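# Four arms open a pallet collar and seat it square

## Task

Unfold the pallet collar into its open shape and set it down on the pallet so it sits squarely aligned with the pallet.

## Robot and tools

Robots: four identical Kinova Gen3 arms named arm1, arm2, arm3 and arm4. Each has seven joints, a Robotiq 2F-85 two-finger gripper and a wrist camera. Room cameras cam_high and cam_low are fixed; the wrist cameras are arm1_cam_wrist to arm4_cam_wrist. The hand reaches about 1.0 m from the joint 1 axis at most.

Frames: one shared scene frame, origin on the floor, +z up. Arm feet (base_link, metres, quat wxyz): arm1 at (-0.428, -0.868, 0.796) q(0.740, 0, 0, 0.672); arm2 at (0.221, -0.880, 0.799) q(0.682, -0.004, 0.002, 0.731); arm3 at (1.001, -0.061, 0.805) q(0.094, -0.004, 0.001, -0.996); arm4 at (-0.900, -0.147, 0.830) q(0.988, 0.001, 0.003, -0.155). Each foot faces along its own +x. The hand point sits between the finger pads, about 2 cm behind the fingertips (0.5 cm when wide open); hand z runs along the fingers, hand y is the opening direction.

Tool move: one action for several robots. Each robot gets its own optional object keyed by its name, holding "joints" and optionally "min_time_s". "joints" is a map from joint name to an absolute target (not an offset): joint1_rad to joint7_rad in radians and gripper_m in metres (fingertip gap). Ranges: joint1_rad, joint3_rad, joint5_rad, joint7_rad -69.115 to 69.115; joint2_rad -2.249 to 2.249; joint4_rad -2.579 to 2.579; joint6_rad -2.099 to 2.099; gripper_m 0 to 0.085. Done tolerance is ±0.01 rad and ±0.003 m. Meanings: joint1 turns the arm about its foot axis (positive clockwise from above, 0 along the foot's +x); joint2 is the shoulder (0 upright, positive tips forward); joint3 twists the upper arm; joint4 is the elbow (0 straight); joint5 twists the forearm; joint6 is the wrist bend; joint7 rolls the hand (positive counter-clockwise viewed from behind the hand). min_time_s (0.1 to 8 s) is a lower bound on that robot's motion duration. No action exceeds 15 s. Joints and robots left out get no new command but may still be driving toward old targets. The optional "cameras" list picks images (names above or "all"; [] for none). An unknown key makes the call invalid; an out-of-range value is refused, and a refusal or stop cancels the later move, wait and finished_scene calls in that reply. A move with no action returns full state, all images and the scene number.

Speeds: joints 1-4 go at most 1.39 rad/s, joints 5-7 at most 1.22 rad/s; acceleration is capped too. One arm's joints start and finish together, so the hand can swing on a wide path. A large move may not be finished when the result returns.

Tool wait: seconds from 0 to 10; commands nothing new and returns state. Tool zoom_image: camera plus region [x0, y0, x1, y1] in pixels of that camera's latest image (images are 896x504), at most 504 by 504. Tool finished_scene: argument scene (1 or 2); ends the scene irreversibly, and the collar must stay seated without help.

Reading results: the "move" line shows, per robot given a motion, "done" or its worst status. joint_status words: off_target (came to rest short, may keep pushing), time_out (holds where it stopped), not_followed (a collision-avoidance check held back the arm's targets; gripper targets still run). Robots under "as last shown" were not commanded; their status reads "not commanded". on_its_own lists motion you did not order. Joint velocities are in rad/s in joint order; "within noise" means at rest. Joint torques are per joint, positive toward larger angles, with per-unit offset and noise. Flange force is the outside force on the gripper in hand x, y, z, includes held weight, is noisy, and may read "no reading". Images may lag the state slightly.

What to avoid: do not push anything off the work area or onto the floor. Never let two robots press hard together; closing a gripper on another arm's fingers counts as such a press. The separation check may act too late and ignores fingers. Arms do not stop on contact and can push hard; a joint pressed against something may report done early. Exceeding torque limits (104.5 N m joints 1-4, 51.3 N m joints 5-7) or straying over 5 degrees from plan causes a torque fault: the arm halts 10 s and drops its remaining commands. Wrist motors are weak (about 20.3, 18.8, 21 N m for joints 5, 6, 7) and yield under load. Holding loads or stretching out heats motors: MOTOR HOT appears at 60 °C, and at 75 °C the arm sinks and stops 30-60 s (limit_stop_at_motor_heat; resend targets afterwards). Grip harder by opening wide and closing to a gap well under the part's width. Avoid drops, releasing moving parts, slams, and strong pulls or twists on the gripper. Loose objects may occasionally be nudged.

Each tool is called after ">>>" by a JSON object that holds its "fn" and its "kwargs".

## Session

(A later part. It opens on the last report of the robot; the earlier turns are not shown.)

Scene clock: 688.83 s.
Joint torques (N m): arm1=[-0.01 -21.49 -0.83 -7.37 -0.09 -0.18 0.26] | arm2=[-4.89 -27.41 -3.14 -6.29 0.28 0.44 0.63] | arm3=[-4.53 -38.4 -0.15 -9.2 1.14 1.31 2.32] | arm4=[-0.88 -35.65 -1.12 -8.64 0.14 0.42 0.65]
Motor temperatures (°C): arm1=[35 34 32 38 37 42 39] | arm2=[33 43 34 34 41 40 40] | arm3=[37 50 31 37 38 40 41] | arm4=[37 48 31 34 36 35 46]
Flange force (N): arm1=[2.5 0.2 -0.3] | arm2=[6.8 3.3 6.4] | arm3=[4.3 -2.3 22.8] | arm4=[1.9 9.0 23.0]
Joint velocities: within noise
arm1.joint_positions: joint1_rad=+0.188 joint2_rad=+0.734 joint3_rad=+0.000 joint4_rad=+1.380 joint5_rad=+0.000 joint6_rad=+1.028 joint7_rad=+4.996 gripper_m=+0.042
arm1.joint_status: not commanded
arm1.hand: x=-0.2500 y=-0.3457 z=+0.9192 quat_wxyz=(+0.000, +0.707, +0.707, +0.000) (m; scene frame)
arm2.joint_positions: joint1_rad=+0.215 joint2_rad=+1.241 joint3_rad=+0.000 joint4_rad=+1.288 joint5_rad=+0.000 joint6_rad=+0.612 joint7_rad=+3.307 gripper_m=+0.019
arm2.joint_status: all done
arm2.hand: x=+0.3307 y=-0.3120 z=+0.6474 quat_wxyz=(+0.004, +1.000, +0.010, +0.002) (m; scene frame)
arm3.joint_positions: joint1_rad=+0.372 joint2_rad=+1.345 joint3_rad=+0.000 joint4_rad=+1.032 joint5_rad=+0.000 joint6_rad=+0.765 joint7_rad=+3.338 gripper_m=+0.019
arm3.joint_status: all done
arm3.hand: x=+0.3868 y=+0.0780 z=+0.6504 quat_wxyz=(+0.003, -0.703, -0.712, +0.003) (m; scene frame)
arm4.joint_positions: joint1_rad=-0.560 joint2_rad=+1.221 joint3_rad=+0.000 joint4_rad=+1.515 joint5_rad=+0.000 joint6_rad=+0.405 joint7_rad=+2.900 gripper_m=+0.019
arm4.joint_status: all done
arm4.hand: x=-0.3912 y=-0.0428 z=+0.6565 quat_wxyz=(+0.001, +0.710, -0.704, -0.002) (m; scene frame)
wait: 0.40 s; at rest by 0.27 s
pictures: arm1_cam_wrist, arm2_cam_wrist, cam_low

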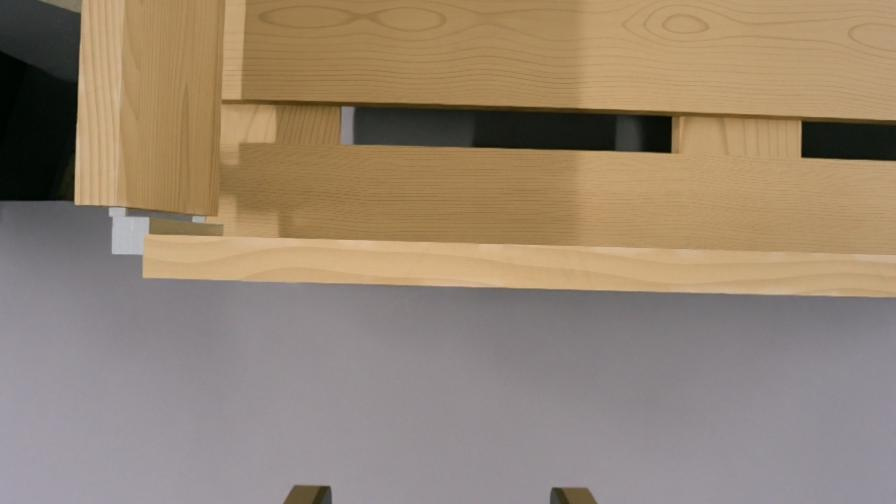

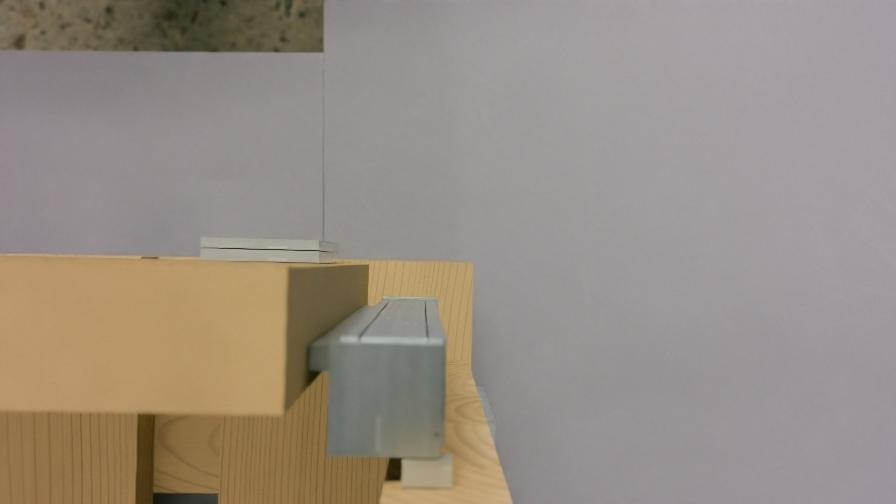

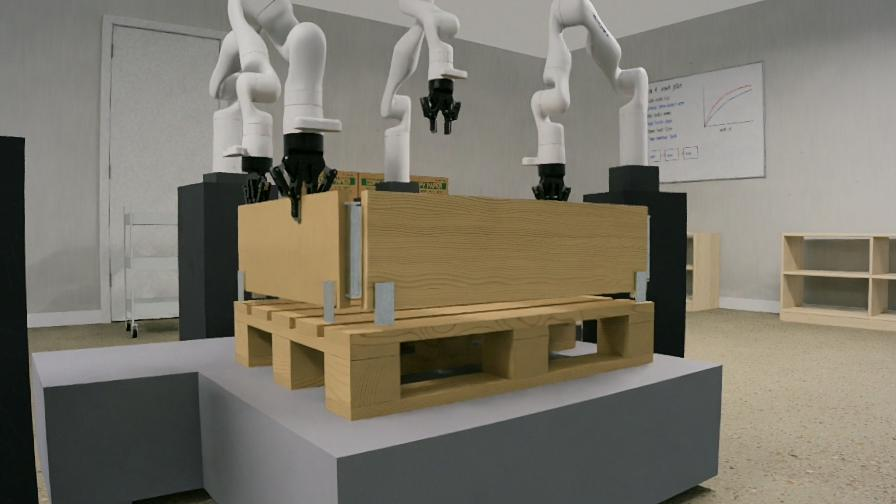

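>>> {"fn": "move", "kwargs": {"arm2": {"joints": {"joint2_rad": 1.2596, "joint4_rad": 1.2791, "joint6_rad": 0.6029}, "min_time_s": 2}, "arm3": {"joints": {"joint2_rad": 1.3636, "joint4_rad": 1.0207, "joint6_rad": 0.7573}, "min_time_s": 2}, "arm4": {"joints": {"joint2_rad": 1.2406, "joint4_rad": 1.5049, "joint6_rad": 0.3961}, "min_time_s": 2}}}

>>> {"fn": "wait", "kwargs": {"seconds": 0.4, "cameras": ["cam_low"]}}

>>> {"fn": "zoom_image", "kwargs": {"camera": "cam_low", "region": [230, 250, 410, 360]}}

>>> {"fn": "zoom_image", "kwargs": {"camera": "cam_low", "region": [590, 240, 680, 330]}}

Scene clock: 693.67 s.
Joint torques (N m): arm1=[-0.17 -21.41 -0.77 -7.38 -0.13 -0.15 0.27] | arm2=[-4.75 -26.12 -3.06 -5.79 0.31 0.46 0.6] | arm3=[-4.04 -39.63 0.33 -9.43 1.21 1.38 2.27] | arm4=[-2.78 -35.53 -3.34 -8.5 -0.34 0.44 0.66]
Motor temperatures (°C): arm1=[35 34 32 38 37 42 39] | arm2=[33 43 34 34 41 40 40] | arm3=[37 50 31 37 38 40 41] | arm4=[37 48 31 34 36 35 46]
Flange force (N): arm1=[2.1 0.4 -0.3] | arm2=[6.6 3.3 4.1] | arm3=[3.7 -2.6 24.9] | arm4=[5.6 8.4 22.5]
move: arm2 done; arm3 done; arm4 done
Joint velocities: within noise
arm1: as last shown
arm2.joint_positions: joint1_rad=+0.215 joint2_rad=+1.260 joint3_rad=+0.000 joint4_rad=+1.279 joint5_rad=+0.000 joint6_rad=+0.603 joint7_rad=+3.307 gripper_m=+0.019
arm2.joint_status: all done
arm2.hand: x=+0.3308 y=-0.3121 z=+0.6385 quat_wxyz=(+0.004, +1.000, +0.010, +0.002) (m; scene frame)
arm3.joint_positions: joint1_rad=+0.372 joint2_rad=+1.364 joint3_rad=+0.000 joint4_rad=+1.021 joint5_rad=+0.000 joint6_rad=+0.757 joint7_rad=+3.338 gripper_m=+0.019
arm3.joint_status: all done
arm3.hand: x=+0.3868 y=+0.0780 z=+0.6413 quat_wxyz=(+0.003, -0.703, -0.712, +0.003) (m; scene frame)
arm4.joint_positions: joint1_rad=-0.560 joint2_rad=+1.241 joint3_rad=+0.000 joint4_rad=+1.505 joint5_rad=+0.000 joint6_rad=+0.396 joint7_rad=+2.900 gripper_m=+0.019
arm4.joint_status: all done
arm4.hand: x=-0.3912 y=-0.0428 z=+0.6475 quat_wxyz=(+0.001, +0.710, -0.704, -0.002) (m; scene frame)
pictures: none

Scene clock: 694.07 s.
Joint torques (N m): arm1=[-0.01 -21.61 -0.79 -7.4 -0.08 -0.19 0.3] | arm2=[-4.82 -26.1 -3.14 -5.8 0.3 0.44 0.6] | arm3=[-4 -39.7 0.4 -9.46 1.2 1.42 2.29] | arm4=[-2.81 -35.57 -3.37 -8.52 -0.31 0.45 0.66]
Motor temperatures (°C): arm1=[35 34 32 38 37 42 39] | arm2=[33 43 34 34 41 40 40] | arm3=[37 50 31 37 38 40 41] | arm4=[37 48 31 34 36 35 46]
Flange force (N): arm1=[2.6 0.2 -0.1] | arm2=[6.7 3.3 4.1] | arm3=[3.6 -2.6 25.1] | arm4=[5.6 8.5 22.6]
Joint velocities: within noise
arm1.joint_positions: joint1_rad=+0.188 joint2_rad=+0.734 joint3_rad=+0.000 joint4_rad=+1.380 joint5_rad=+0.000 joint6_rad=+1.028 joint7_rad=+4.996 gripper_m=+0.042
arm1.joint_status: not commanded
arm1.hand: x=-0.2500 y=-0.3457 z=+0.9192 quat_wxyz=(+0.000, +0.707, +0.707, +0.000) (m; scene frame)
arm2.joint_positions: joint1_rad=+0.215 joint2_rad=+1.260 joint3_rad=+0.000 joint4_rad=+1.279 joint5_rad=+0.000 joint6_rad=+0.603 joint7_rad=+3.307 gripper_m=+0.019
arm2.joint_status: all done
arm2.hand: x=+0.3308 y=-0.3121 z=+0.6385 quat_wxyz=(+0.004, +1.000, +0.010, +0.002) (m; scene frame)
arm3.joint_positions: joint1_rad=+0.372 joint2_rad=+1.364 joint3_rad=+0.000 joint4_rad=+1.021 joint5_rad=+0.000 joint6_rad=+0.757 joint7_rad=+3.338 gripper_m=+0.019
arm3.joint_status: all done
arm3.hand: x=+0.3868 y=+0.0780 z=+0.6413 quat_wxyz=(+0.003, -0.703, -0.712, +0.003) (m; scene frame)
arm4.joint_positions: joint1_rad=-0.560 joint2_rad=+1.241 joint3_rad=+0.000 joint4_rad=+1.505 joint5_rad=+0.000 joint6_rad=+0.396 joint7_rad=+2.900 gripper_m=+0.019
arm4.joint_status: all done
arm4.hand: x=-0.3912 y=-0.0428 z=+0.6475 quat_wxyz=(+0.001, +0.710, -0.704, -0.002) (m; scene frame)
wait: 0.40 s; at rest by 0.27 s
pictures: cam_low

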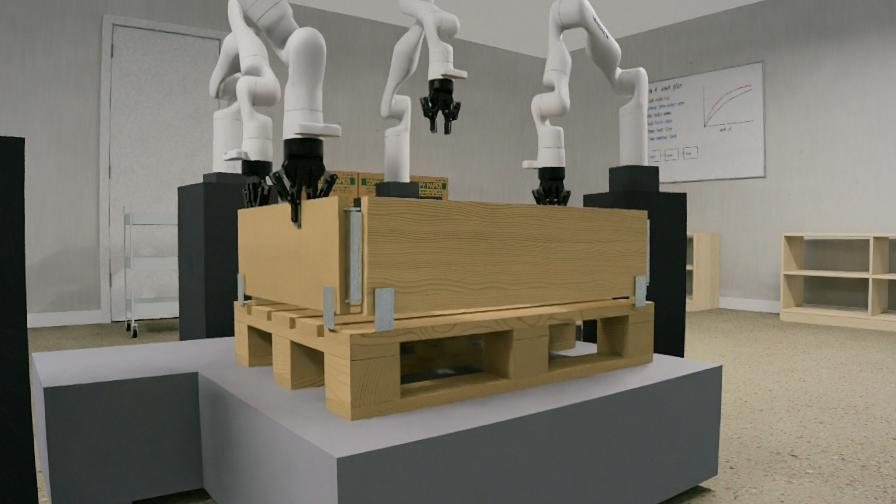

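Scaled by 2.800 from the camera's 896x504 image, which has a finer 1280x720 frame.

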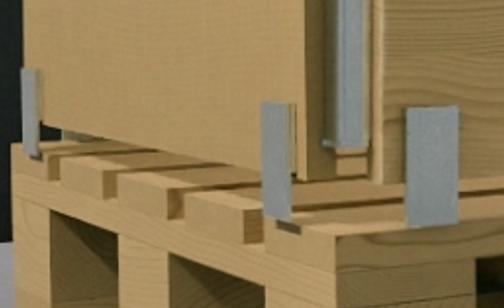

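Scaled by 5.600 from the camera's 896x504 image, which has a finer 1280x720 frame.

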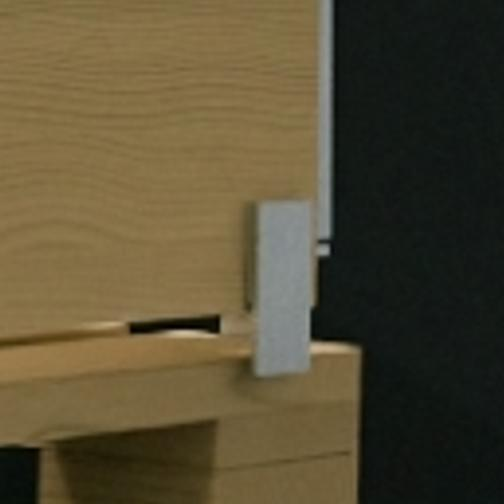

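>>> {"fn": "zoom_image", "kwargs": {"camera": "cam_low", "region": [315, 285, 405, 350]}}

>>> {"fn": "move", "kwargs": {"cameras": ["arm1_cam_wrist", "arm2_cam_wrist", "arm3_cam_wrist", "arm4_cam_wrist"]}}

>>> {"fn": "zoom_image", "kwargs": {"camera": "arm1_cam_wrist", "region": [50, 170, 260, 290]}}

>>> {"fn": "zoom_image", "kwargs": {"camera": "arm2_cam_wrist", "region": [150, 180, 550, 504]}}

Scaled by 5.600 from the camera's 896x504 image, which has a finer 1280x720 frame.

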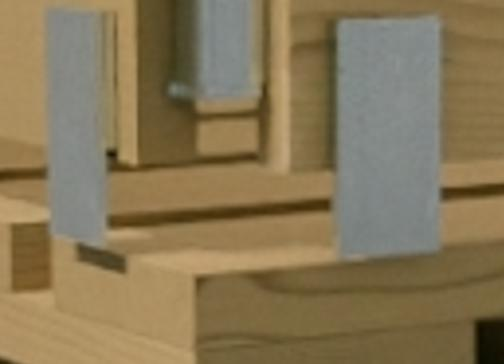

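Scene clock: 695.67 s.
Joint torques (N m): arm1=[-0.08 -21.52 -0.78 -7.39 -0.03 -0.23 0.23] | arm2=[-4.82 -26.09 -3.12 -5.82 0.26 0.43 0.6] | arm3=[-3.95 -39.63 0.38 -9.38 1.24 1.41 2.29] | arm4=[-2.81 -35.58 -3.37 -8.56 -0.34 0.45 0.68]
Motor temperatures (°C): arm1=[35 34 32 38 37 42 39] | arm2=[33 43 34 34 41 40 40] | arm3=[37 50 31 37 38 40 41] | arm4=[37 48 31 34 36 35 46]
Flange force (N): arm1=[2.5 0.4 -0.3] | arm2=[6.7 3.4 4.0] | arm3=[3.6 -2.9 25.0] | arm4=[5.6 8.6 22.6]
Joint velocities: within noise
arm1.joint_positions: joint1_rad=+0.188 joint2_rad=+0.734 joint3_rad=+0.000 joint4_rad=+1.380 joint5_rad=+0.000 joint6_rad=+1.028 joint7_rad=+4.996 gripper_m=+0.042
arm1.joint_status: not commanded
arm1.hand: x=-0.2500 y=-0.3457 z=+0.9192 quat_wxyz=(+0.000, +0.707, +0.707, +0.000) (m; scene frame)
arm2.joint_positions: joint1_rad=+0.215 joint2_rad=+1.260 joint3_rad=+0.000 joint4_rad=+1.279 joint5_rad=+0.000 joint6_rad=+0.603 joint7_rad=+3.307 gripper_m=+0.019
arm2.joint_status: all done
arm2.hand: x=+0.3308 y=-0.3121 z=+0.6385 quat_wxyz=(+0.004, +1.000, +0.010, +0.002) (m; scene frame)
arm3.joint_positions: joint1_rad=+0.372 joint2_rad=+1.364 joint3_rad=+0.000 joint4_rad=+1.021 joint5_rad=+0.000 joint6_rad=+0.757 joint7_rad=+3.338 gripper_m=+0.019
arm3.joint_status: all done
arm3.hand: x=+0.3868 y=+0.0780 z=+0.6413 quat_wxyz=(+0.003, -0.703, -0.712, +0.003) (m; scene frame)
arm4.joint_positions: joint1_rad=-0.560 joint2_rad=+1.241 joint3_rad=+0.000 joint4_rad=+1.505 joint5_rad=+0.000 joint6_rad=+0.396 joint7_rad=+2.900 gripper_m=+0.019
arm4.joint_status: all done
arm4.hand: x=-0.3912 y=-0.0428 z=+0.6475 quat_wxyz=(+0.001, +0.710, -0.704, -0.002) (m; scene frame)
pictures: arm1_cam_wrist, arm2_cam_wrist, arm3_cam_wrist, arm4_cam_wrist

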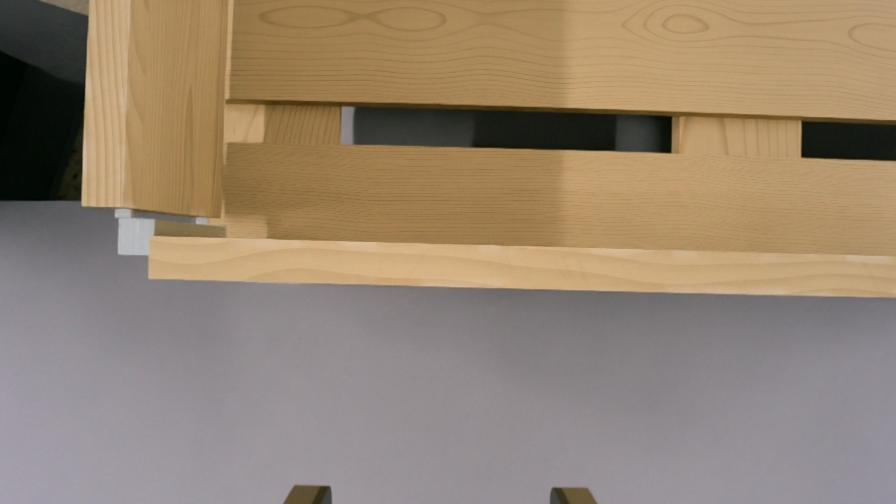

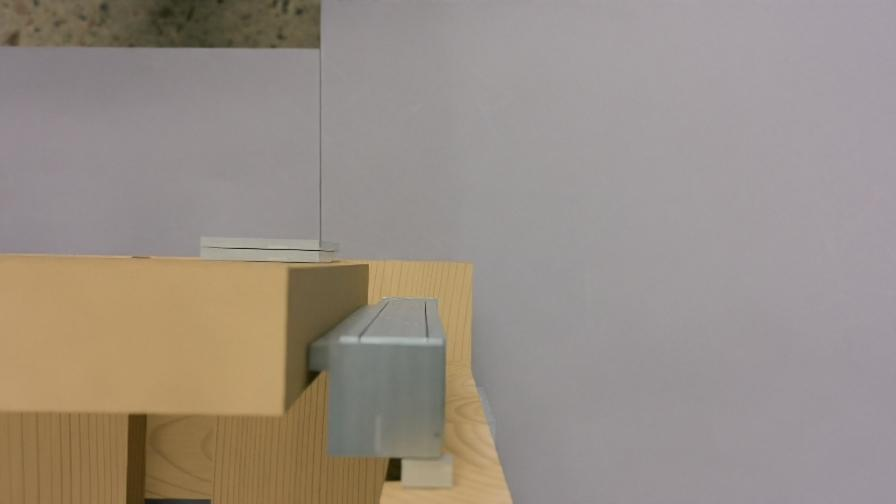

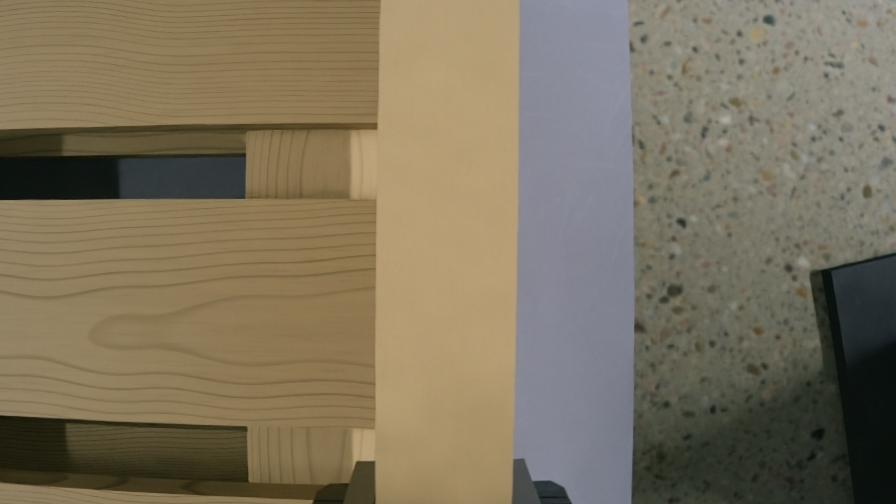

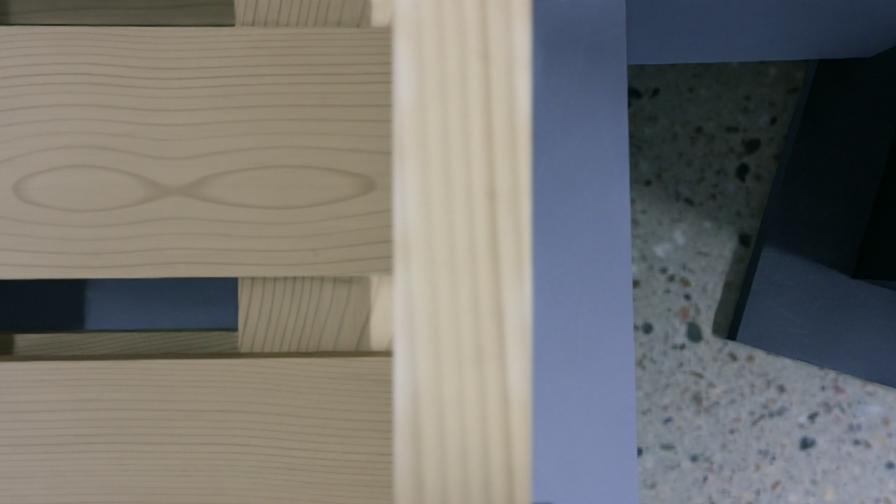

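Scaled by 2.400 from the camera's 896x504 image, which has a finer 1280x720 frame.

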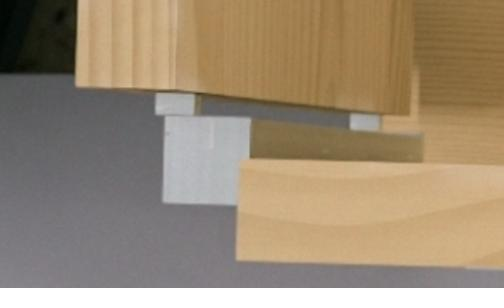

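Scaled by 1.260 from the camera's 896x504 image, which has a finer 1280x720 frame.

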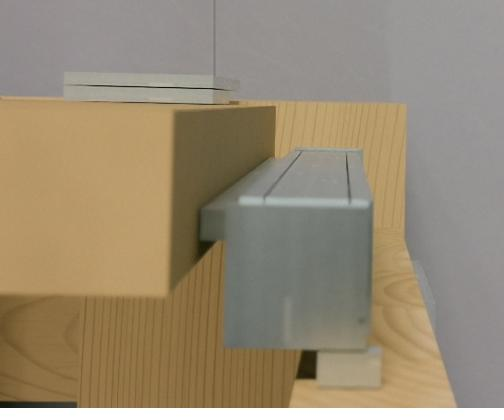

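>>> {"fn": "move", "kwargs": {"cameras": ["cam_low"]}}

>>> {"fn": "zoom_image", "kwargs": {"camera": "cam_low", "region": [340, 300, 420, 350]}}

>>> {"fn": "zoom_image", "kwargs": {"camera": "cam_low", "region": [310, 300, 370, 350]}}

>>> {"fn": "zoom_image", "kwargs": {"camera": "cam_low", "region": [225, 260, 285, 320]}}

>>> {"fn": "zoom_image", "kwargs": {"camera": "cam_low", "region": [615, 265, 665, 315]}}

Scene clock: 698.07 s.
Joint torques (N m): arm1=[0.01 -21.58 -0.83 -7.46 -0.08 -0.17 0.29] | arm2=[-4.82 -26.13 -3.16 -5.82 0.3 0.45 0.6] | arm3=[-3.95 -39.63 0.3 -9.39 1.19 1.37 2.3] | arm4=[-2.8 -35.58 -3.36 -8.52 -0.33 0.46 0.65]
Motor temperatures (°C): arm1=[35 34 32 38 37 42 39] | arm2=[33 43 34 34 41 40 40] | arm3=[37 50 31 37 38 40 41] | arm4=[37 48 31 34 36 35 46]
Flange force (N): arm1=[2.3 0.1 0.0] | arm2=[6.6 3.4 4.1] | arm3=[3.6 -3.0 25.0] | arm4=[5.6 8.5 22.6]
Joint velocities: within noise
arm1.joint_positions: joint1_rad=+0.188 joint2_rad=+0.734 joint3_rad=+0.000 joint4_rad=+1.380 joint5_rad=+0.000 joint6_rad=+1.028 joint7_rad=+4.996 gripper_m=+0.042
arm1.joint_status: not commanded
arm1.hand: x=-0.2500 y=-0.3457 z=+0.9192 quat_wxyz=(+0.000, +0.707, +0.707, +0.000) (m; scene frame)
arm2.joint_positions: joint1_rad=+0.215 joint2_rad=+1.260 joint3_rad=+0.000 joint4_rad=+1.279 joint5_rad=+0.000 joint6_rad=+0.603 joint7_rad=+3.307 gripper_m=+0.019
arm2.joint_status: all done
arm2.hand: x=+0.3308 y=-0.3121 z=+0.6385 quat_wxyz=(+0.004, +1.000, +0.010, +0.002) (m; scene frame)
arm3.joint_positions: joint1_rad=+0.372 joint2_rad=+1.364 joint3_rad=+0.000 joint4_rad=+1.021 joint5_rad=+0.000 joint6_rad=+0.757 joint7_rad=+3.338 gripper_m=+0.019
arm3.joint_status: all done
arm3.hand: x=+0.3868 y=+0.0780 z=+0.6413 quat_wxyz=(+0.003, -0.703, -0.712, +0.003) (m; scene frame)
arm4.joint_positions: joint1_rad=-0.560 joint2_rad=+1.241 joint3_rad=+0.000 joint4_rad=+1.505 joint5_rad=+0.000 joint6_rad=+0.396 joint7_rad=+2.900 gripper_m=+0.019
arm4.joint_status: all done
arm4.hand: x=-0.3912 y=-0.0428 z=+0.6475 quat_wxyz=(+0.001, +0.710, -0.704, -0.002) (m; scene frame)
pictures: cam_low

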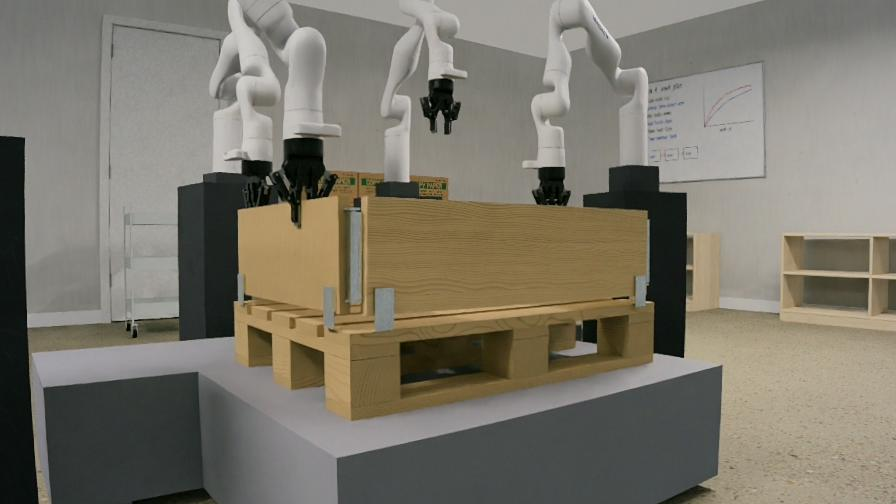

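Scaled by 6.300 from the camera's 896x504 image, which has a finer 1280x720 frame.

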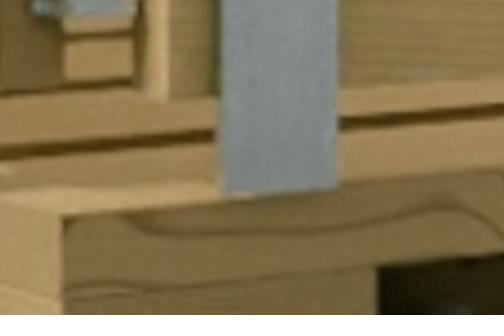

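Scaled by 8.400 from the camera's 896x504 image, which has a finer 1280x720 frame.

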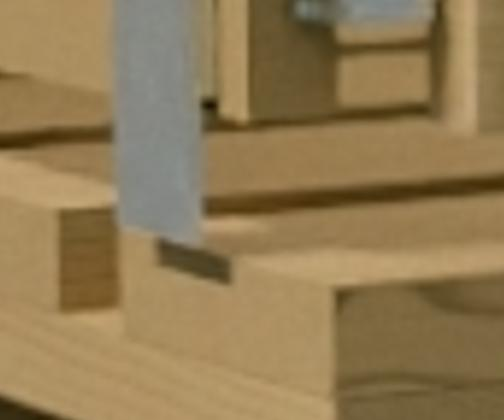

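Scaled by 8.400 from the camera's 896x504 image, which has a finer 1280x720 frame.

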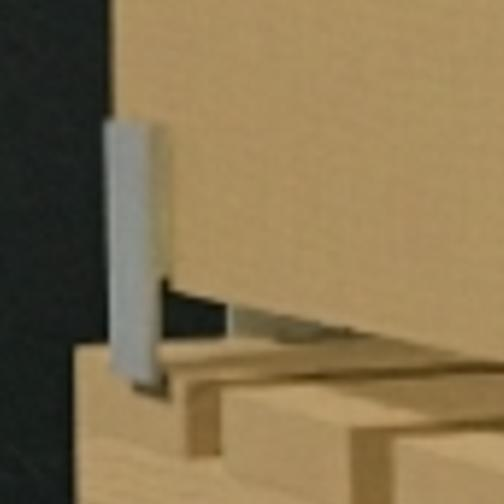

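Scaled by 10.080 from the camera's 896x504 image, which has a finer 1280x720 frame.

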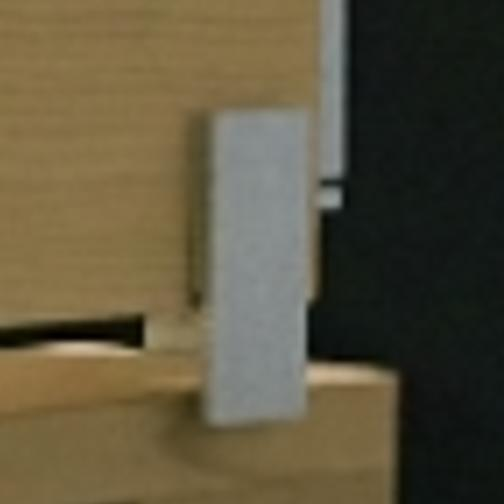

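>>> {"fn": "move", "kwargs": {"arm3": {"joints": {"joint2_rad": 1.3697, "joint4_rad": 1.0169, "joint6_rad": 0.7550}, "min_time_s": 1.5}, "arm4": {"joints": {"joint2_rad": 1.2232, "joint4_rad": 1.5140, "joint6_rad": 0.4044}, "min_time_s": 1.5}}}

>>> {"fn": "wait", "kwargs": {"seconds": 0.4, "cameras": ["cam_low", "arm1_cam_wrist", "cam_high"]}}

>>> {"fn": "zoom_image", "kwargs": {"camera": "cam_low", "region": [225, 190, 385, 350]}}

>>> {"fn": "zoom_image", "kwargs": {"camera": "cam_low", "region": [540, 190, 680, 330]}}

Scene clock: 709.70 s.
Joint torques (N m): arm1=[-0.05 -21.55 -0.79 -7.43 -0.13 -0.22 0.25] | arm2=[-4.8 -29.36 -2.5 -7.49 0.75 -0.25 0.74] | arm3=[-4.49 -33.3 0.29 -6.39 1.28 2.73 2.09] | arm4=[-1.05 -38.5 -1.18 -9.74 0.19 -0.44 0.74]
Motor temperatures (°C): arm1=[35 34 32 38 37 42 39] | arm2=[33 43 34 34 41 40 40] | arm3=[37 50 31 37 38 40 41] | arm4=[37 48 31 34 36 35 46]
Flange force (N): arm1=[2.4 0.3 -0.2] | arm2=[6.2 4.2 8.3] | arm3=[4.6 -2.2 16.9] | arm4=[2.0 8.2 27.1]
move: arm3 done; arm4 done
Joint velocities: within noise
arm1, arm2: as last shown
arm2.hand: x=+0.3308 y=-0.3121 z=+0.6384 quat_wxyz=(+0.004, +1.000, +0.010, +0.002) (m; scene frame)
arm3.joint_positions: joint1_rad=+0.372 joint2_rad=+1.370 joint3_rad=+0.000 joint4_rad=+1.017 joint5_rad=+0.000 joint6_rad=+0.755 joint7_rad=+3.338 gripper_m=+0.019
arm3.joint_status: all done
arm3.hand: x=+0.3867 y=+0.0780 z=+0.6383 quat_wxyz=(+0.003, -0.703, -0.712, +0.003) (m; scene frame)
arm4.joint_positions: joint1_rad=-0.560 joint2_rad=+1.223 joint3_rad=+0.000 joint4_rad=+1.514 joint5_rad=+0.000 joint6_rad=+0.404 joint7_rad=+2.900 gripper_m=+0.019
arm4.joint_status: all done
arm4.hand: x=-0.3912 y=-0.0428 z=+0.6554 quat_wxyz=(+0.001, +0.710, -0.704, -0.002) (m; scene frame)
pictures: none

Scene clock: 710.10 s.
Joint torques (N m): arm1=[-0.07 -21.55 -0.77 -7.41 -0.1 -0.18 0.32] | arm2=[-4.75 -29.37 -2.5 -7.5 0.73 -0.27 0.74] | arm3=[-4.61 -33.35 0.24 -6.46 1.22 2.72 2.03] | arm4=[-1.04 -38.5 -1.19 -9.73 0.2 -0.44 0.74]
Motor temperatures (°C): arm1=[35 34 32 38 37 42 39] | arm2=[33 43 34 34 41 40 40] | arm3=[37 50 31 37 38 40 41] | arm4=[37 48 31 34 36 35 46]
Flange force (N): arm1=[2.4 0.2 -0.2] | arm2=[6.1 4.1 8.3] | arm3=[4.9 -1.9 17.0] | arm4=[1.9 8.2 27.1]
Joint velocities: within noise
arm1.joint_positions: joint1_rad=+0.188 joint2_rad=+0.734 joint3_rad=+0.000 joint4_rad=+1.380 joint5_rad=+0.000 joint6_rad=+1.028 joint7_rad=+4.996 gripper_m=+0.042
arm1.joint_status: not commanded
arm1.hand: x=-0.2500 y=-0.3457 z=+0.9192 quat_wxyz=(+0.000, +0.707, +0.707, +0.000) (m; scene frame)
arm2.joint_positions: joint1_rad=+0.215 joint2_rad=+1.260 joint3_rad=+0.000 joint4_rad=+1.279 joint5_rad=+0.000 joint6_rad=+0.603 joint7_rad=+3.307 gripper_m=+0.019
arm2.joint_status: not commanded
arm2.hand: x=+0.3308 y=-0.3121 z=+0.6384 quat_wxyz=(+0.004, +1.000, +0.010, +0.002) (m; scene frame)
arm3.joint_positions: joint1_rad=+0.372 joint2_rad=+1.370 joint3_rad=+0.000 joint4_rad=+1.017 joint5_rad=+0.000 joint6_rad=+0.755 joint7_rad=+3.338 gripper_m=+0.019
arm3.joint_status: all done
arm3.hand: x=+0.3867 y=+0.0780 z=+0.6383 quat_wxyz=(+0.003, -0.703, -0.712, +0.003) (m; scene frame)
arm4.joint_positions: joint1_rad=-0.560 joint2_rad=+1.223 joint3_rad=+0.000 joint4_rad=+1.514 joint5_rad=+0.000 joint6_rad=+0.404 joint7_rad=+2.900 gripper_m=+0.019
arm4.joint_status: all done
arm4.hand: x=-0.3912 y=-0.0428 z=+0.6554 quat_wxyz=(+0.001, +0.710, -0.704, -0.002) (m; scene frame)
wait: 0.40 s; at rest by 0.27 s
pictures: arm1_cam_wrist, cam_high, cam_low

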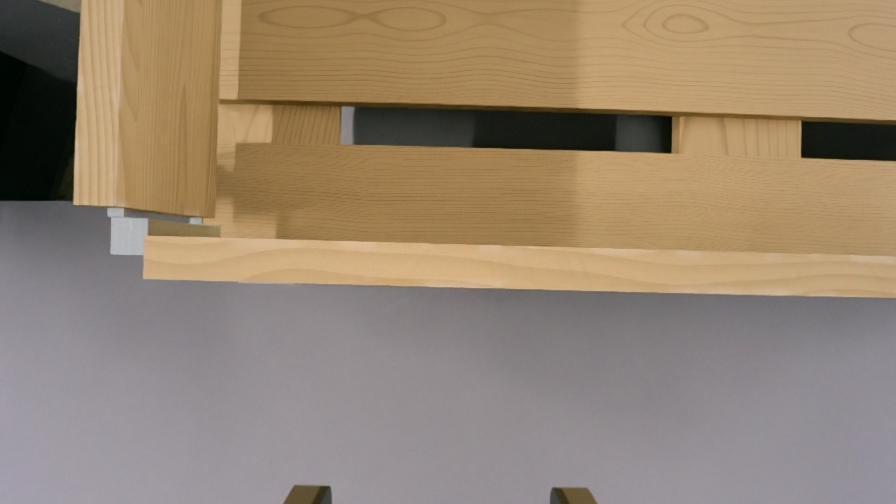

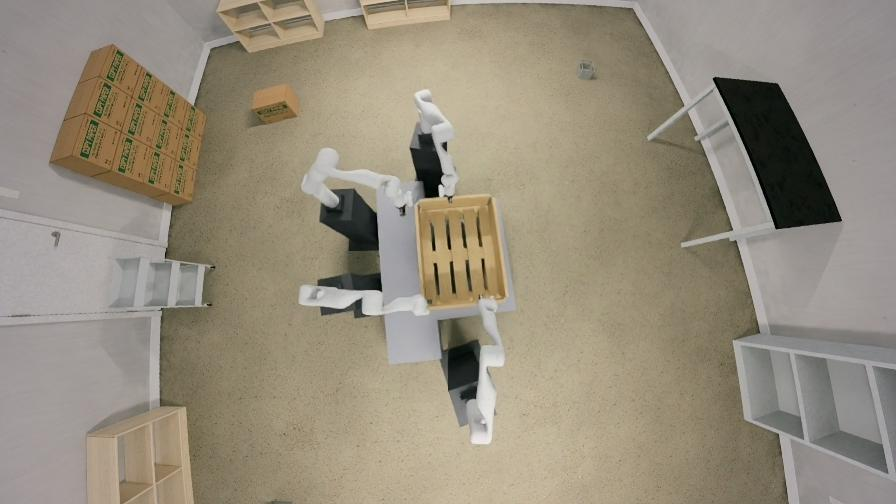

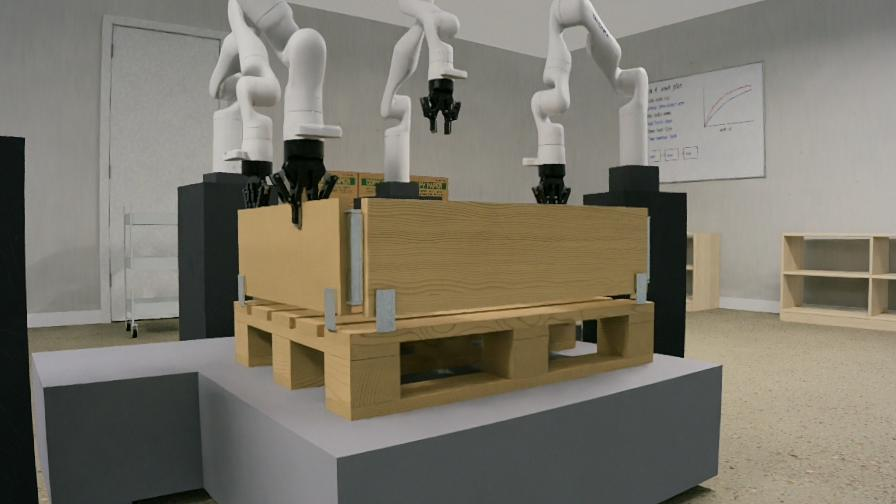

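Scaled by 3.150 from the camera's 896x504 image, which has a finer 1280x720 frame.

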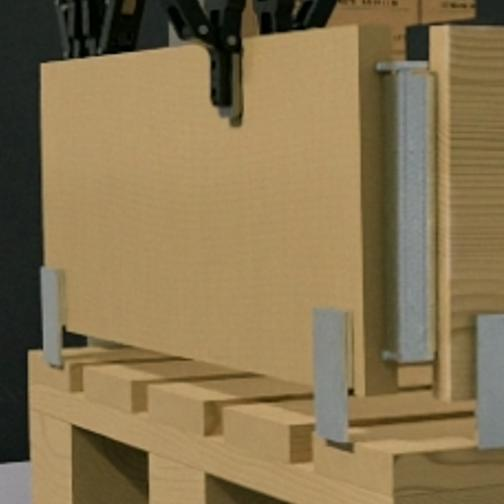

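Scaled by 3.600 from the camera's 896x504 image, which has a finer 1280x720 frame.

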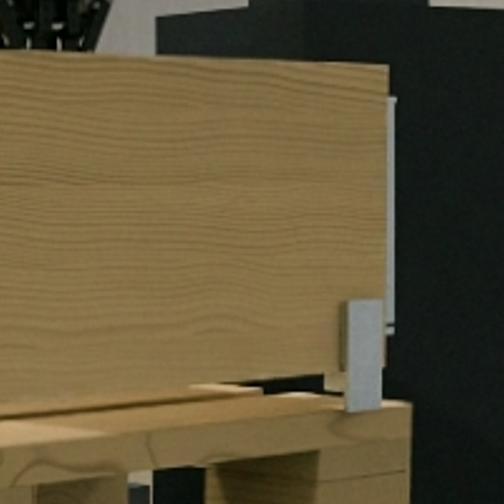

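>>> {"fn": "move", "kwargs": {"arm2": {"joints": {"joint2_rad": 1.2843, "joint4_rad": 1.2661, "joint6_rad": 0.5911}, "min_time_s": 2}, "arm3": {"joints": {"joint2_rad": 1.3964, "joint4_rad": 0.9993, "joint6_rad": 0.7459}, "min_time_s": 2}, "arm4": {"joints": {"joint2_rad": 1.2472, "joint4_rad": 1.5014, "joint6_rad": 0.3930}, "min_time_s": 2}}}

>>> {"fn": "wait", "kwargs": {"seconds": 0.4, "cameras": ["cam_low", "arm1_cam_wrist"]}}

>>> {"fn": "zoom_image", "kwargs": {"camera": "cam_low", "region": [225, 190, 385, 350]}}

>>> {"fn": "zoom_image", "kwargs": {"camera": "cam_low", "region": [540, 190, 680, 330]}}

>>> {"fn": "zoom_image", "kwargs": {"camera": "cam_low", "region": [340, 290, 420, 350]}}

Scene clock: 720.03 s.
Joint torques (N m): arm1=[-0.13 -21.51 -0.8 -7.36 -0.11 -0.18 0.31] | arm2=[-3.99 -28.04 -1.79 -6.14 0.84 0.47 0.63] | arm3=[-2.95 -33.06 1.16 -5.81 1.24 3.11 1.63] | arm4=[-1.43 -37.46 -1.71 -7.95 0.24 0.45 0.88]
Motor temperatures (°C): arm1=[35 34 32 38 37 42 39] | arm2=[33 43 34 34 41 40 40] | arm3=[37 49 30 37 38 40 41] | arm4=[37 48 31 34 36 35 46]
Flange force (N): arm1=[2.5 0.4 -0.3] | arm2=[5.3 2.6 7.5] | arm3=[3.1 -3.4 17.4] | arm4=[1.9 5.5 27.3]
move: arm2 done; arm3 done; arm4 done
Joint velocities: within noise
arm1: as last shown
arm2.joint_positions: joint1_rad=+0.215 joint2_rad=+1.284 joint3_rad=+0.000 joint4_rad=+1.266 joint5_rad=+0.000 joint6_rad=+0.591 joint7_rad=+3.307 gripper_m=+0.019
arm2.joint_status: all done
arm2.hand: x=+0.3308 y=-0.3121 z=+0.6265 quat_wxyz=(+0.004, +1.000, +0.010, +0.002) (m; scene frame)
arm3.joint_positions: joint1_rad=+0.372 joint2_rad=+1.396 joint3_rad=+0.000 joint4_rad=+0.999 joint5_rad=+0.000 joint6_rad=+0.746 joint7_rad=+3.338 gripper_m=+0.019
arm3.joint_status: all done
arm3.hand: x=+0.3866 y=+0.0780 z=+0.6253 quat_wxyz=(+0.003, -0.703, -0.712, +0.003) (m; scene frame)
arm4.joint_positions: joint1_rad=-0.560 joint2_rad=+1.247 joint3_rad=+0.000 joint4_rad=+1.501 joint5_rad=+0.000 joint6_rad=+0.393 joint7_rad=+2.900 gripper_m=+0.019
arm4.joint_status: all done
arm4.hand: x=-0.3912 y=-0.0428 z=+0.6445 quat_wxyz=(+0.001, +0.710, -0.704, -0.002) (m; scene frame)
pictures: none

Scene clock: 720.43 s.
Joint torques (N m): arm1=[0 -21.49 -0.75 -7.42 -0.08 -0.19 0.32] | arm2=[-3.98 -28 -1.73 -6.14 0.86 0.45 0.66] | arm3=[-3.08 -33.17 1.24 -5.85 1.23 3.03 1.7] | arm4=[-1.41 -37.46 -1.73 -7.95 0.22 0.46 0.91]
Motor temperatures (°C): arm1=[35 34 32 38 37 42 39] | arm2=[33 43 34 34 41 40 40] | arm3=[37 49 30 37 38 40 41] | arm4=[37 48 31 34 36 35 46]
Flange force (N): arm1=[2.3 0.1 -0.3] | arm2=[5.3 2.5 7.4] | arm3=[3.3 -3.6 17.5] | arm4=[1.8 5.6 27.3]
Joint velocities: within noise
arm1.joint_positions: joint1_rad=+0.188 joint2_rad=+0.734 joint3_rad=+0.000 joint4_rad=+1.380 joint5_rad=+0.000 joint6_rad=+1.028 joint7_rad=+4.996 gripper_m=+0.042
arm1.joint_status: not commanded
arm1.hand: x=-0.2500 y=-0.3457 z=+0.9192 quat_wxyz=(+0.000, +0.707, +0.707, +0.000) (m; scene frame)
arm2.joint_positions: joint1_rad=+0.215 joint2_rad=+1.284 joint3_rad=+0.000 joint4_rad=+1.266 joint5_rad=+0.000 joint6_rad=+0.591 joint7_rad=+3.307 gripper_m=+0.019
arm2.joint_status: all done
arm2.hand: x=+0.3308 y=-0.3121 z=+0.6265 quat_wxyz=(+0.004, +1.000, +0.010, +0.002) (m; scene frame)
arm3.joint_positions: joint1_rad=+0.372 joint2_rad=+1.396 joint3_rad=+0.000 joint4_rad=+0.999 joint5_rad=+0.000 joint6_rad=+0.746 joint7_rad=+3.338 gripper_m=+0.019
arm3.joint_status: all done
arm3.hand: x=+0.3866 y=+0.0780 z=+0.6253 quat_wxyz=(+0.003, -0.703, -0.712, +0.003) (m; scene frame)
arm4.joint_positions: joint1_rad=-0.560 joint2_rad=+1.247 joint3_rad=+0.000 joint4_rad=+1.501 joint5_rad=+0.000 joint6_rad=+0.393 joint7_rad=+2.900 gripper_m=+0.019
arm4.joint_status: all done
arm4.hand: x=-0.3912 y=-0.0428 z=+0.6445 quat_wxyz=(+0.001, +0.710, -0.704, -0.002) (m; scene frame)
wait: 0.40 s; at rest by 0.27 s
pictures: arm1_cam_wrist, cam_low

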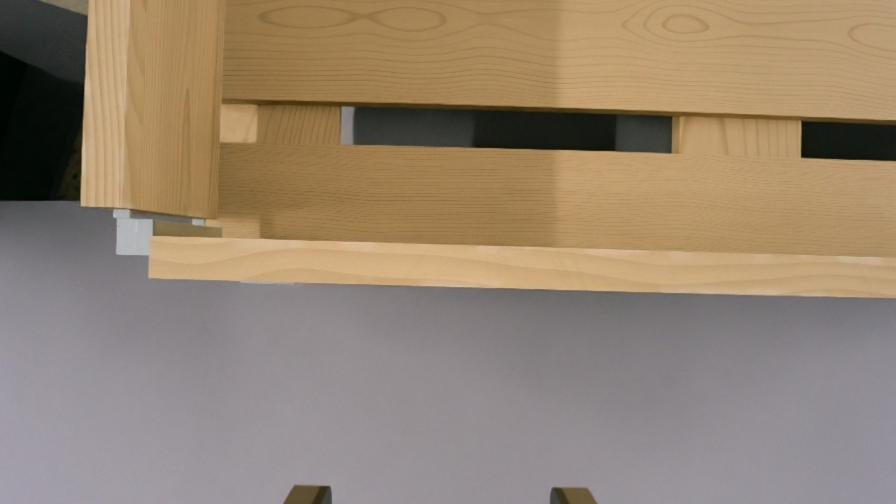

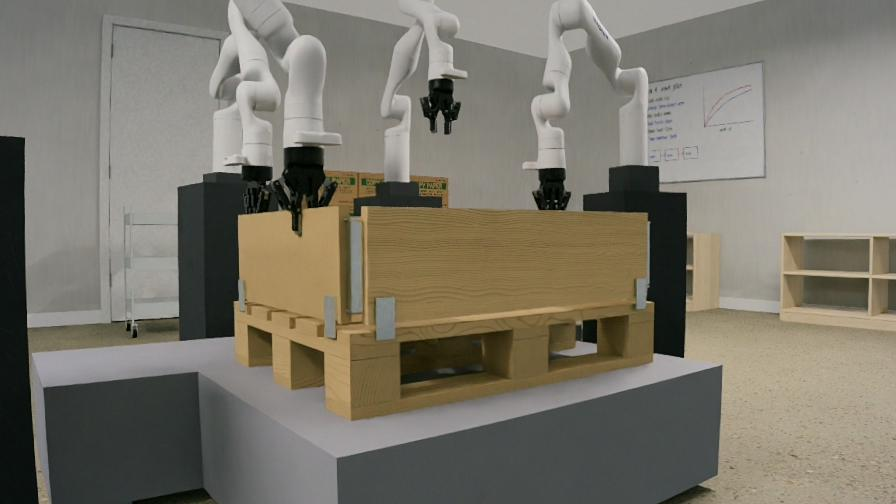

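Scaled by 3.150 from the camera's 896x504 image, which has a finer 1280x720 frame.

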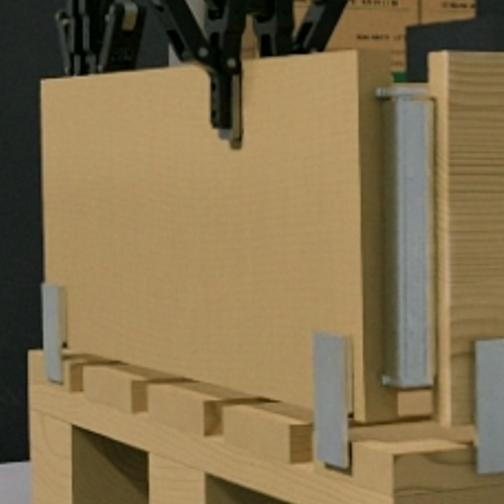

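Scaled by 3.600 from the camera's 896x504 image, which has a finer 1280x720 frame.

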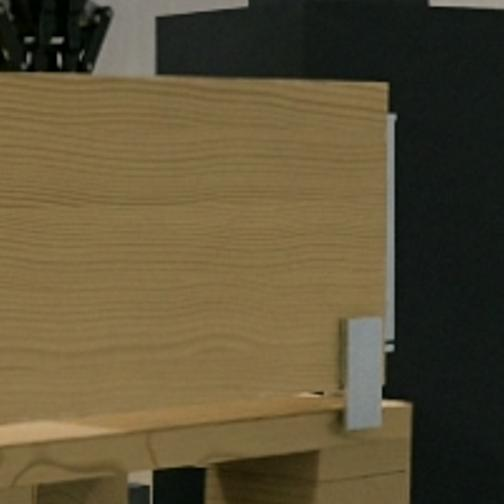

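Scaled by 6.300 from the camera's 896x504 image, which has a finer 1280x720 frame.

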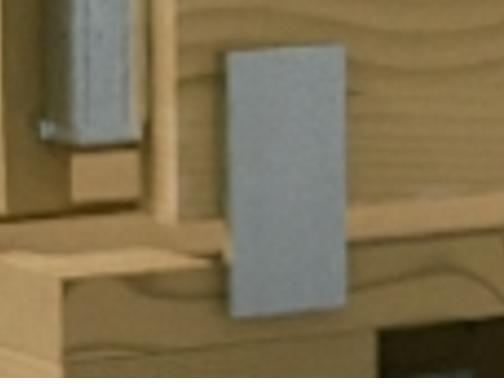

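>>> {"fn": "move", "kwargs": {"arm2": {"joints": {"joint2_rad": 1.2989, "joint4_rad": 1.2581, "joint6_rad": 0.5846}, "min_time_s": 2}, "arm3": {"joints": {"joint2_rad": 1.4131, "joint4_rad": 0.9876, "joint6_rad": 0.7409}, "min_time_s": 2}, "arm4": {"joints": {"joint2_rad": 1.2614, "joint4_rad": 1.4935, "joint6_rad": 0.3867}, "min_time_s": 2}}}

>>> {"fn": "wait", "kwargs": {"seconds": 0.4, "cameras": ["cam_low"]}}

>>> {"fn": "zoom_image", "kwargs": {"camera": "cam_low", "region": [225, 190, 385, 350]}}

>>> {"fn": "zoom_image", "kwargs": {"camera": "cam_low", "region": [540, 190, 680, 330]}}

Scene clock: 725.00 s.
Joint torques (N m): arm1=[-0.04 -21.52 -0.74 -7.45 -0.07 -0.17 0.28] | arm2=[-4.17 -28.57 -1.96 -6.15 0.83 0.42 0.69] | arm3=[-2.67 -32.69 1.48 -5.97 1.25 2.84 1.55] | arm4=[-1.61 -37.39 -1.87 -7.81 0.27 0.44 0.96]
Motor temperatures (°C): arm1=[35 34 32 38 37 42 39] | arm2=[33 43 34 34 41 40 40] | arm3=[37 49 30 37 38 40 41] | arm4=[37 48 31 34 36 35 46]
Flange force (N): arm1=[2.2 0.2 -0.1] | arm2=[5.6 2.1 8.3] | arm3=[2.6 -2.5 16.1] | arm4=[2.1 5.4 27.0]
move: arm2 done; arm3 done; arm4 done
Joint velocities: within noise
arm1: as last shown
arm2.joint_positions: joint1_rad=+0.215 joint2_rad=+1.299 joint3_rad=+0.000 joint4_rad=+1.258 joint5_rad=+0.000 joint6_rad=+0.585 joint7_rad=+3.307 gripper_m=+0.019
arm2.joint_status: all done
arm2.hand: x=+0.3308 y=-0.3122 z=+0.6194 quat_wxyz=(+0.004, +1.000, +0.010, +0.002) (m; scene frame)
arm3.joint_positions: joint1_rad=+0.372 joint2_rad=+1.413 joint3_rad=+0.000 joint4_rad=+0.988 joint5_rad=+0.000 joint6_rad=+0.741 joint7_rad=+3.338 gripper_m=+0.019
arm3.joint_status: all done
arm3.hand: x=+0.3866 y=+0.0780 z=+0.6173 quat_wxyz=(+0.003, -0.703, -0.712, +0.003) (m; scene frame)
arm4.joint_positions: joint1_rad=-0.560 joint2_rad=+1.261 joint3_rad=+0.000 joint4_rad=+1.494 joint5_rad=+0.000 joint6_rad=+0.387 joint7_rad=+2.900 gripper_m=+0.019
arm4.joint_status: all done
arm4.hand: x=-0.3913 y=-0.0427 z=+0.6381 quat_wxyz=(+0.001, +0.710, -0.704, -0.002) (m; scene frame)
pictures: none

Scene clock: 725.40 s.
Joint torques (N m): arm1=[-0.05 -21.47 -0.77 -7.5 -0.12 -0.16 0.24] | arm2=[-4.15 -28.55 -1.97 -6.13 0.85 0.46 0.73] | arm3=[-2.72 -32.77 1.56 -5.96 1.25 2.82 1.54] | arm4=[-1.54 -37.41 -1.85 -7.8 0.26 0.48 0.99]
Motor temperatures (°C): arm1=[35 34 32 38 37 42 39] | arm2=[33 43 34 34 41 40 40] | arm3=[37 49 30 37 38 40 41] | arm4=[37 48 31 34 36 35 46]
Flange force (N): arm1=[1.9 0.2 -0.1] | arm2=[5.5 2.1 8.3] | arm3=[2.8 -2.8 16.3] | arm4=[1.9 5.5 27.1]
Joint velocities: within noise
arm1.joint_positions: joint1_rad=+0.188 joint2_rad=+0.734 joint3_rad=+0.000 joint4_rad=+1.380 joint5_rad=+0.000 joint6_rad=+1.028 joint7_rad=+4.996 gripper_m=+0.042
arm1.joint_status: not commanded
arm1.hand: x=-0.2500 y=-0.3457 z=+0.9192 quat_wxyz=(+0.000, +0.707, +0.707, +0.000) (m; scene frame)
arm2.joint_positions: joint1_rad=+0.215 joint2_rad=+1.299 joint3_rad=+0.000 joint4_rad=+1.258 joint5_rad=+0.000 joint6_rad=+0.585 joint7_rad=+3.307 gripper_m=+0.019
arm2.joint_status: all done
arm2.hand: x=+0.3308 y=-0.3122 z=+0.6194 quat_wxyz=(+0.004, +1.000, +0.010, +0.002) (m; scene frame)
arm3.joint_positions: joint1_rad=+0.372 joint2_rad=+1.413 joint3_rad=+0.000 joint4_rad=+0.988 joint5_rad=+0.000 joint6_rad=+0.741 joint7_rad=+3.338 gripper_m=+0.019
arm3.joint_status: all done
arm3.hand: x=+0.3866 y=+0.0780 z=+0.6173 quat_wxyz=(+0.003, -0.703, -0.712, +0.003) (m; scene frame)
arm4.joint_positions: joint1_rad=-0.560 joint2_rad=+1.261 joint3_rad=+0.000 joint4_rad=+1.494 joint5_rad=+0.000 joint6_rad=+0.387 joint7_rad=+2.900 gripper_m=+0.019
arm4.joint_status: all done
arm4.hand: x=-0.3913 y=-0.0427 z=+0.6381 quat_wxyz=(+0.001, +0.710, -0.704, -0.002) (m; scene frame)
wait: 0.40 s; at rest by 0.27 s
pictures: cam_low

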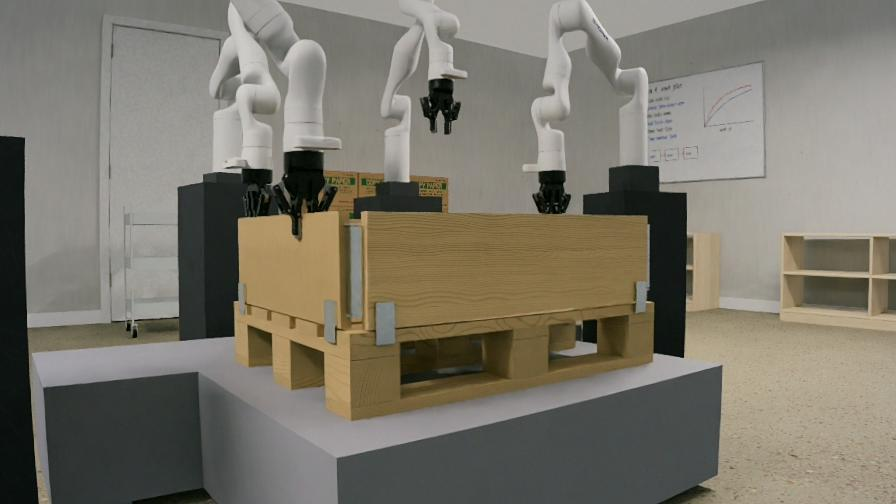

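Scaled by 3.150 from the camera's 896x504 image, which has a finer 1280x720 frame.

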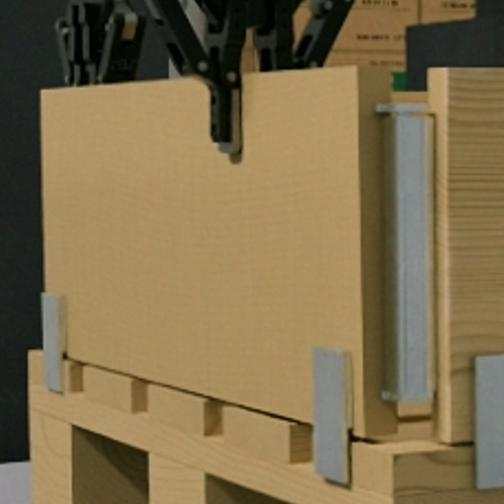

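Scaled by 3.600 from the camera's 896x504 image, which has a finer 1280x720 frame.

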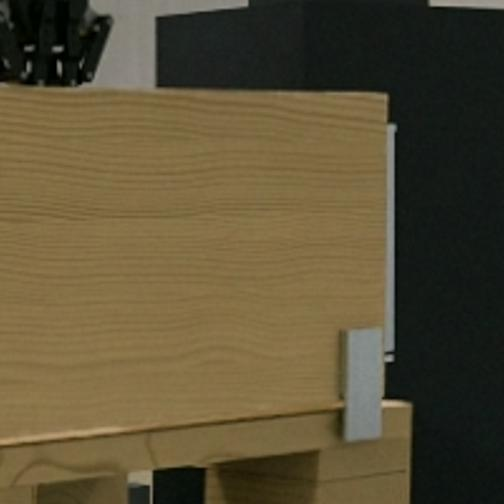

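>>> {"fn": "move", "kwargs": {"arm2": {"joints": {"joint2_rad": 1.3030, "joint4_rad": 1.2557, "joint6_rad": 0.5829}, "min_time_s": 1.2}, "arm3": {"joints": {"joint2_rad": 1.4173, "joint4_rad": 0.9846, "joint6_rad": 0.7397}, "min_time_s": 1.2}, "arm4": {"joints": {"joint2_rad": 1.2658, "joint4_rad": 1.4910, "joint6_rad": 0.3848}, "min_time_s": 1.2}, "cameras": ["cam_low"]}}

Scene clock: 732.30 s.
Joint torques (N m): arm1=[-0.06 -21.47 -0.75 -7.39 -0.05 -0.19 0.2] | arm2=[-3.94 -23.2 -1.88 -5.5 0.85 -0.28 0.66] | arm3=[-4.5 -32.21 0.08 -5.64 0.85 2.84 1.63] | arm4=[-1.44 -37.23 -1.77 -7.79 0.24 0.44 0.92]
Motor temperatures (°C): arm1=[35 34 32 38 37 42 39] | arm2=[33 43 34 34 41 40 40] | arm3=[37 49 30 37 38 40 41] | arm4=[37 48 31 34 36 35 46]
Flange force (N): arm1=[2.3 0.4 -0.3] | arm2=[4.8 4.2 -2.8] | arm3=[5.6 -2.8 15.6] | arm4=[1.9 5.7 26.6]
move: arm2 done; arm3 done; arm4 done
Joint velocities: within noise
arm1: as last shown
arm2.joint_positions: joint1_rad=+0.215 joint2_rad=+1.303 joint3_rad=+0.000 joint4_rad=+1.256 joint5_rad=+0.000 joint6_rad=+0.583 joint7_rad=+3.307 gripper_m=+0.019
arm2.joint_status: all done
arm2.hand: x=+0.3309 y=-0.3122 z=+0.6175 quat_wxyz=(+0.004, +1.000, +0.010, +0.002) (m; scene frame)
arm3.joint_positions: joint1_rad=+0.372 joint2_rad=+1.417 joint3_rad=+0.000 joint4_rad=+0.985 joint5_rad=+0.000 joint6_rad=+0.740 joint7_rad=+3.338 gripper_m=+0.019
arm3.joint_status: all done
arm3.hand: x=+0.3866 y=+0.0780 z=+0.6153 quat_wxyz=(+0.003, -0.703, -0.712, +0.003) (m; scene frame)
arm4.joint_positions: joint1_rad=-0.560 joint2_rad=+1.266 joint3_rad=+0.000 joint4_rad=+1.491 joint5_rad=+0.000 joint6_rad=+0.385 joint7_rad=+2.900 gripper_m=+0.019
arm4.joint_status: all done
arm4.hand: x=-0.3912 y=-0.0427 z=+0.6361 quat_wxyz=(+0.001, +0.710, -0.704, -0.002) (m; scene frame)
pictures: cam_low

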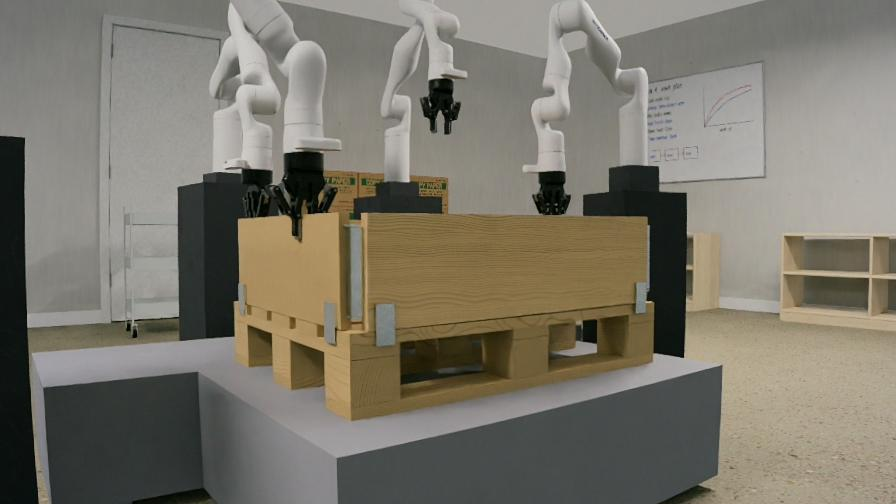

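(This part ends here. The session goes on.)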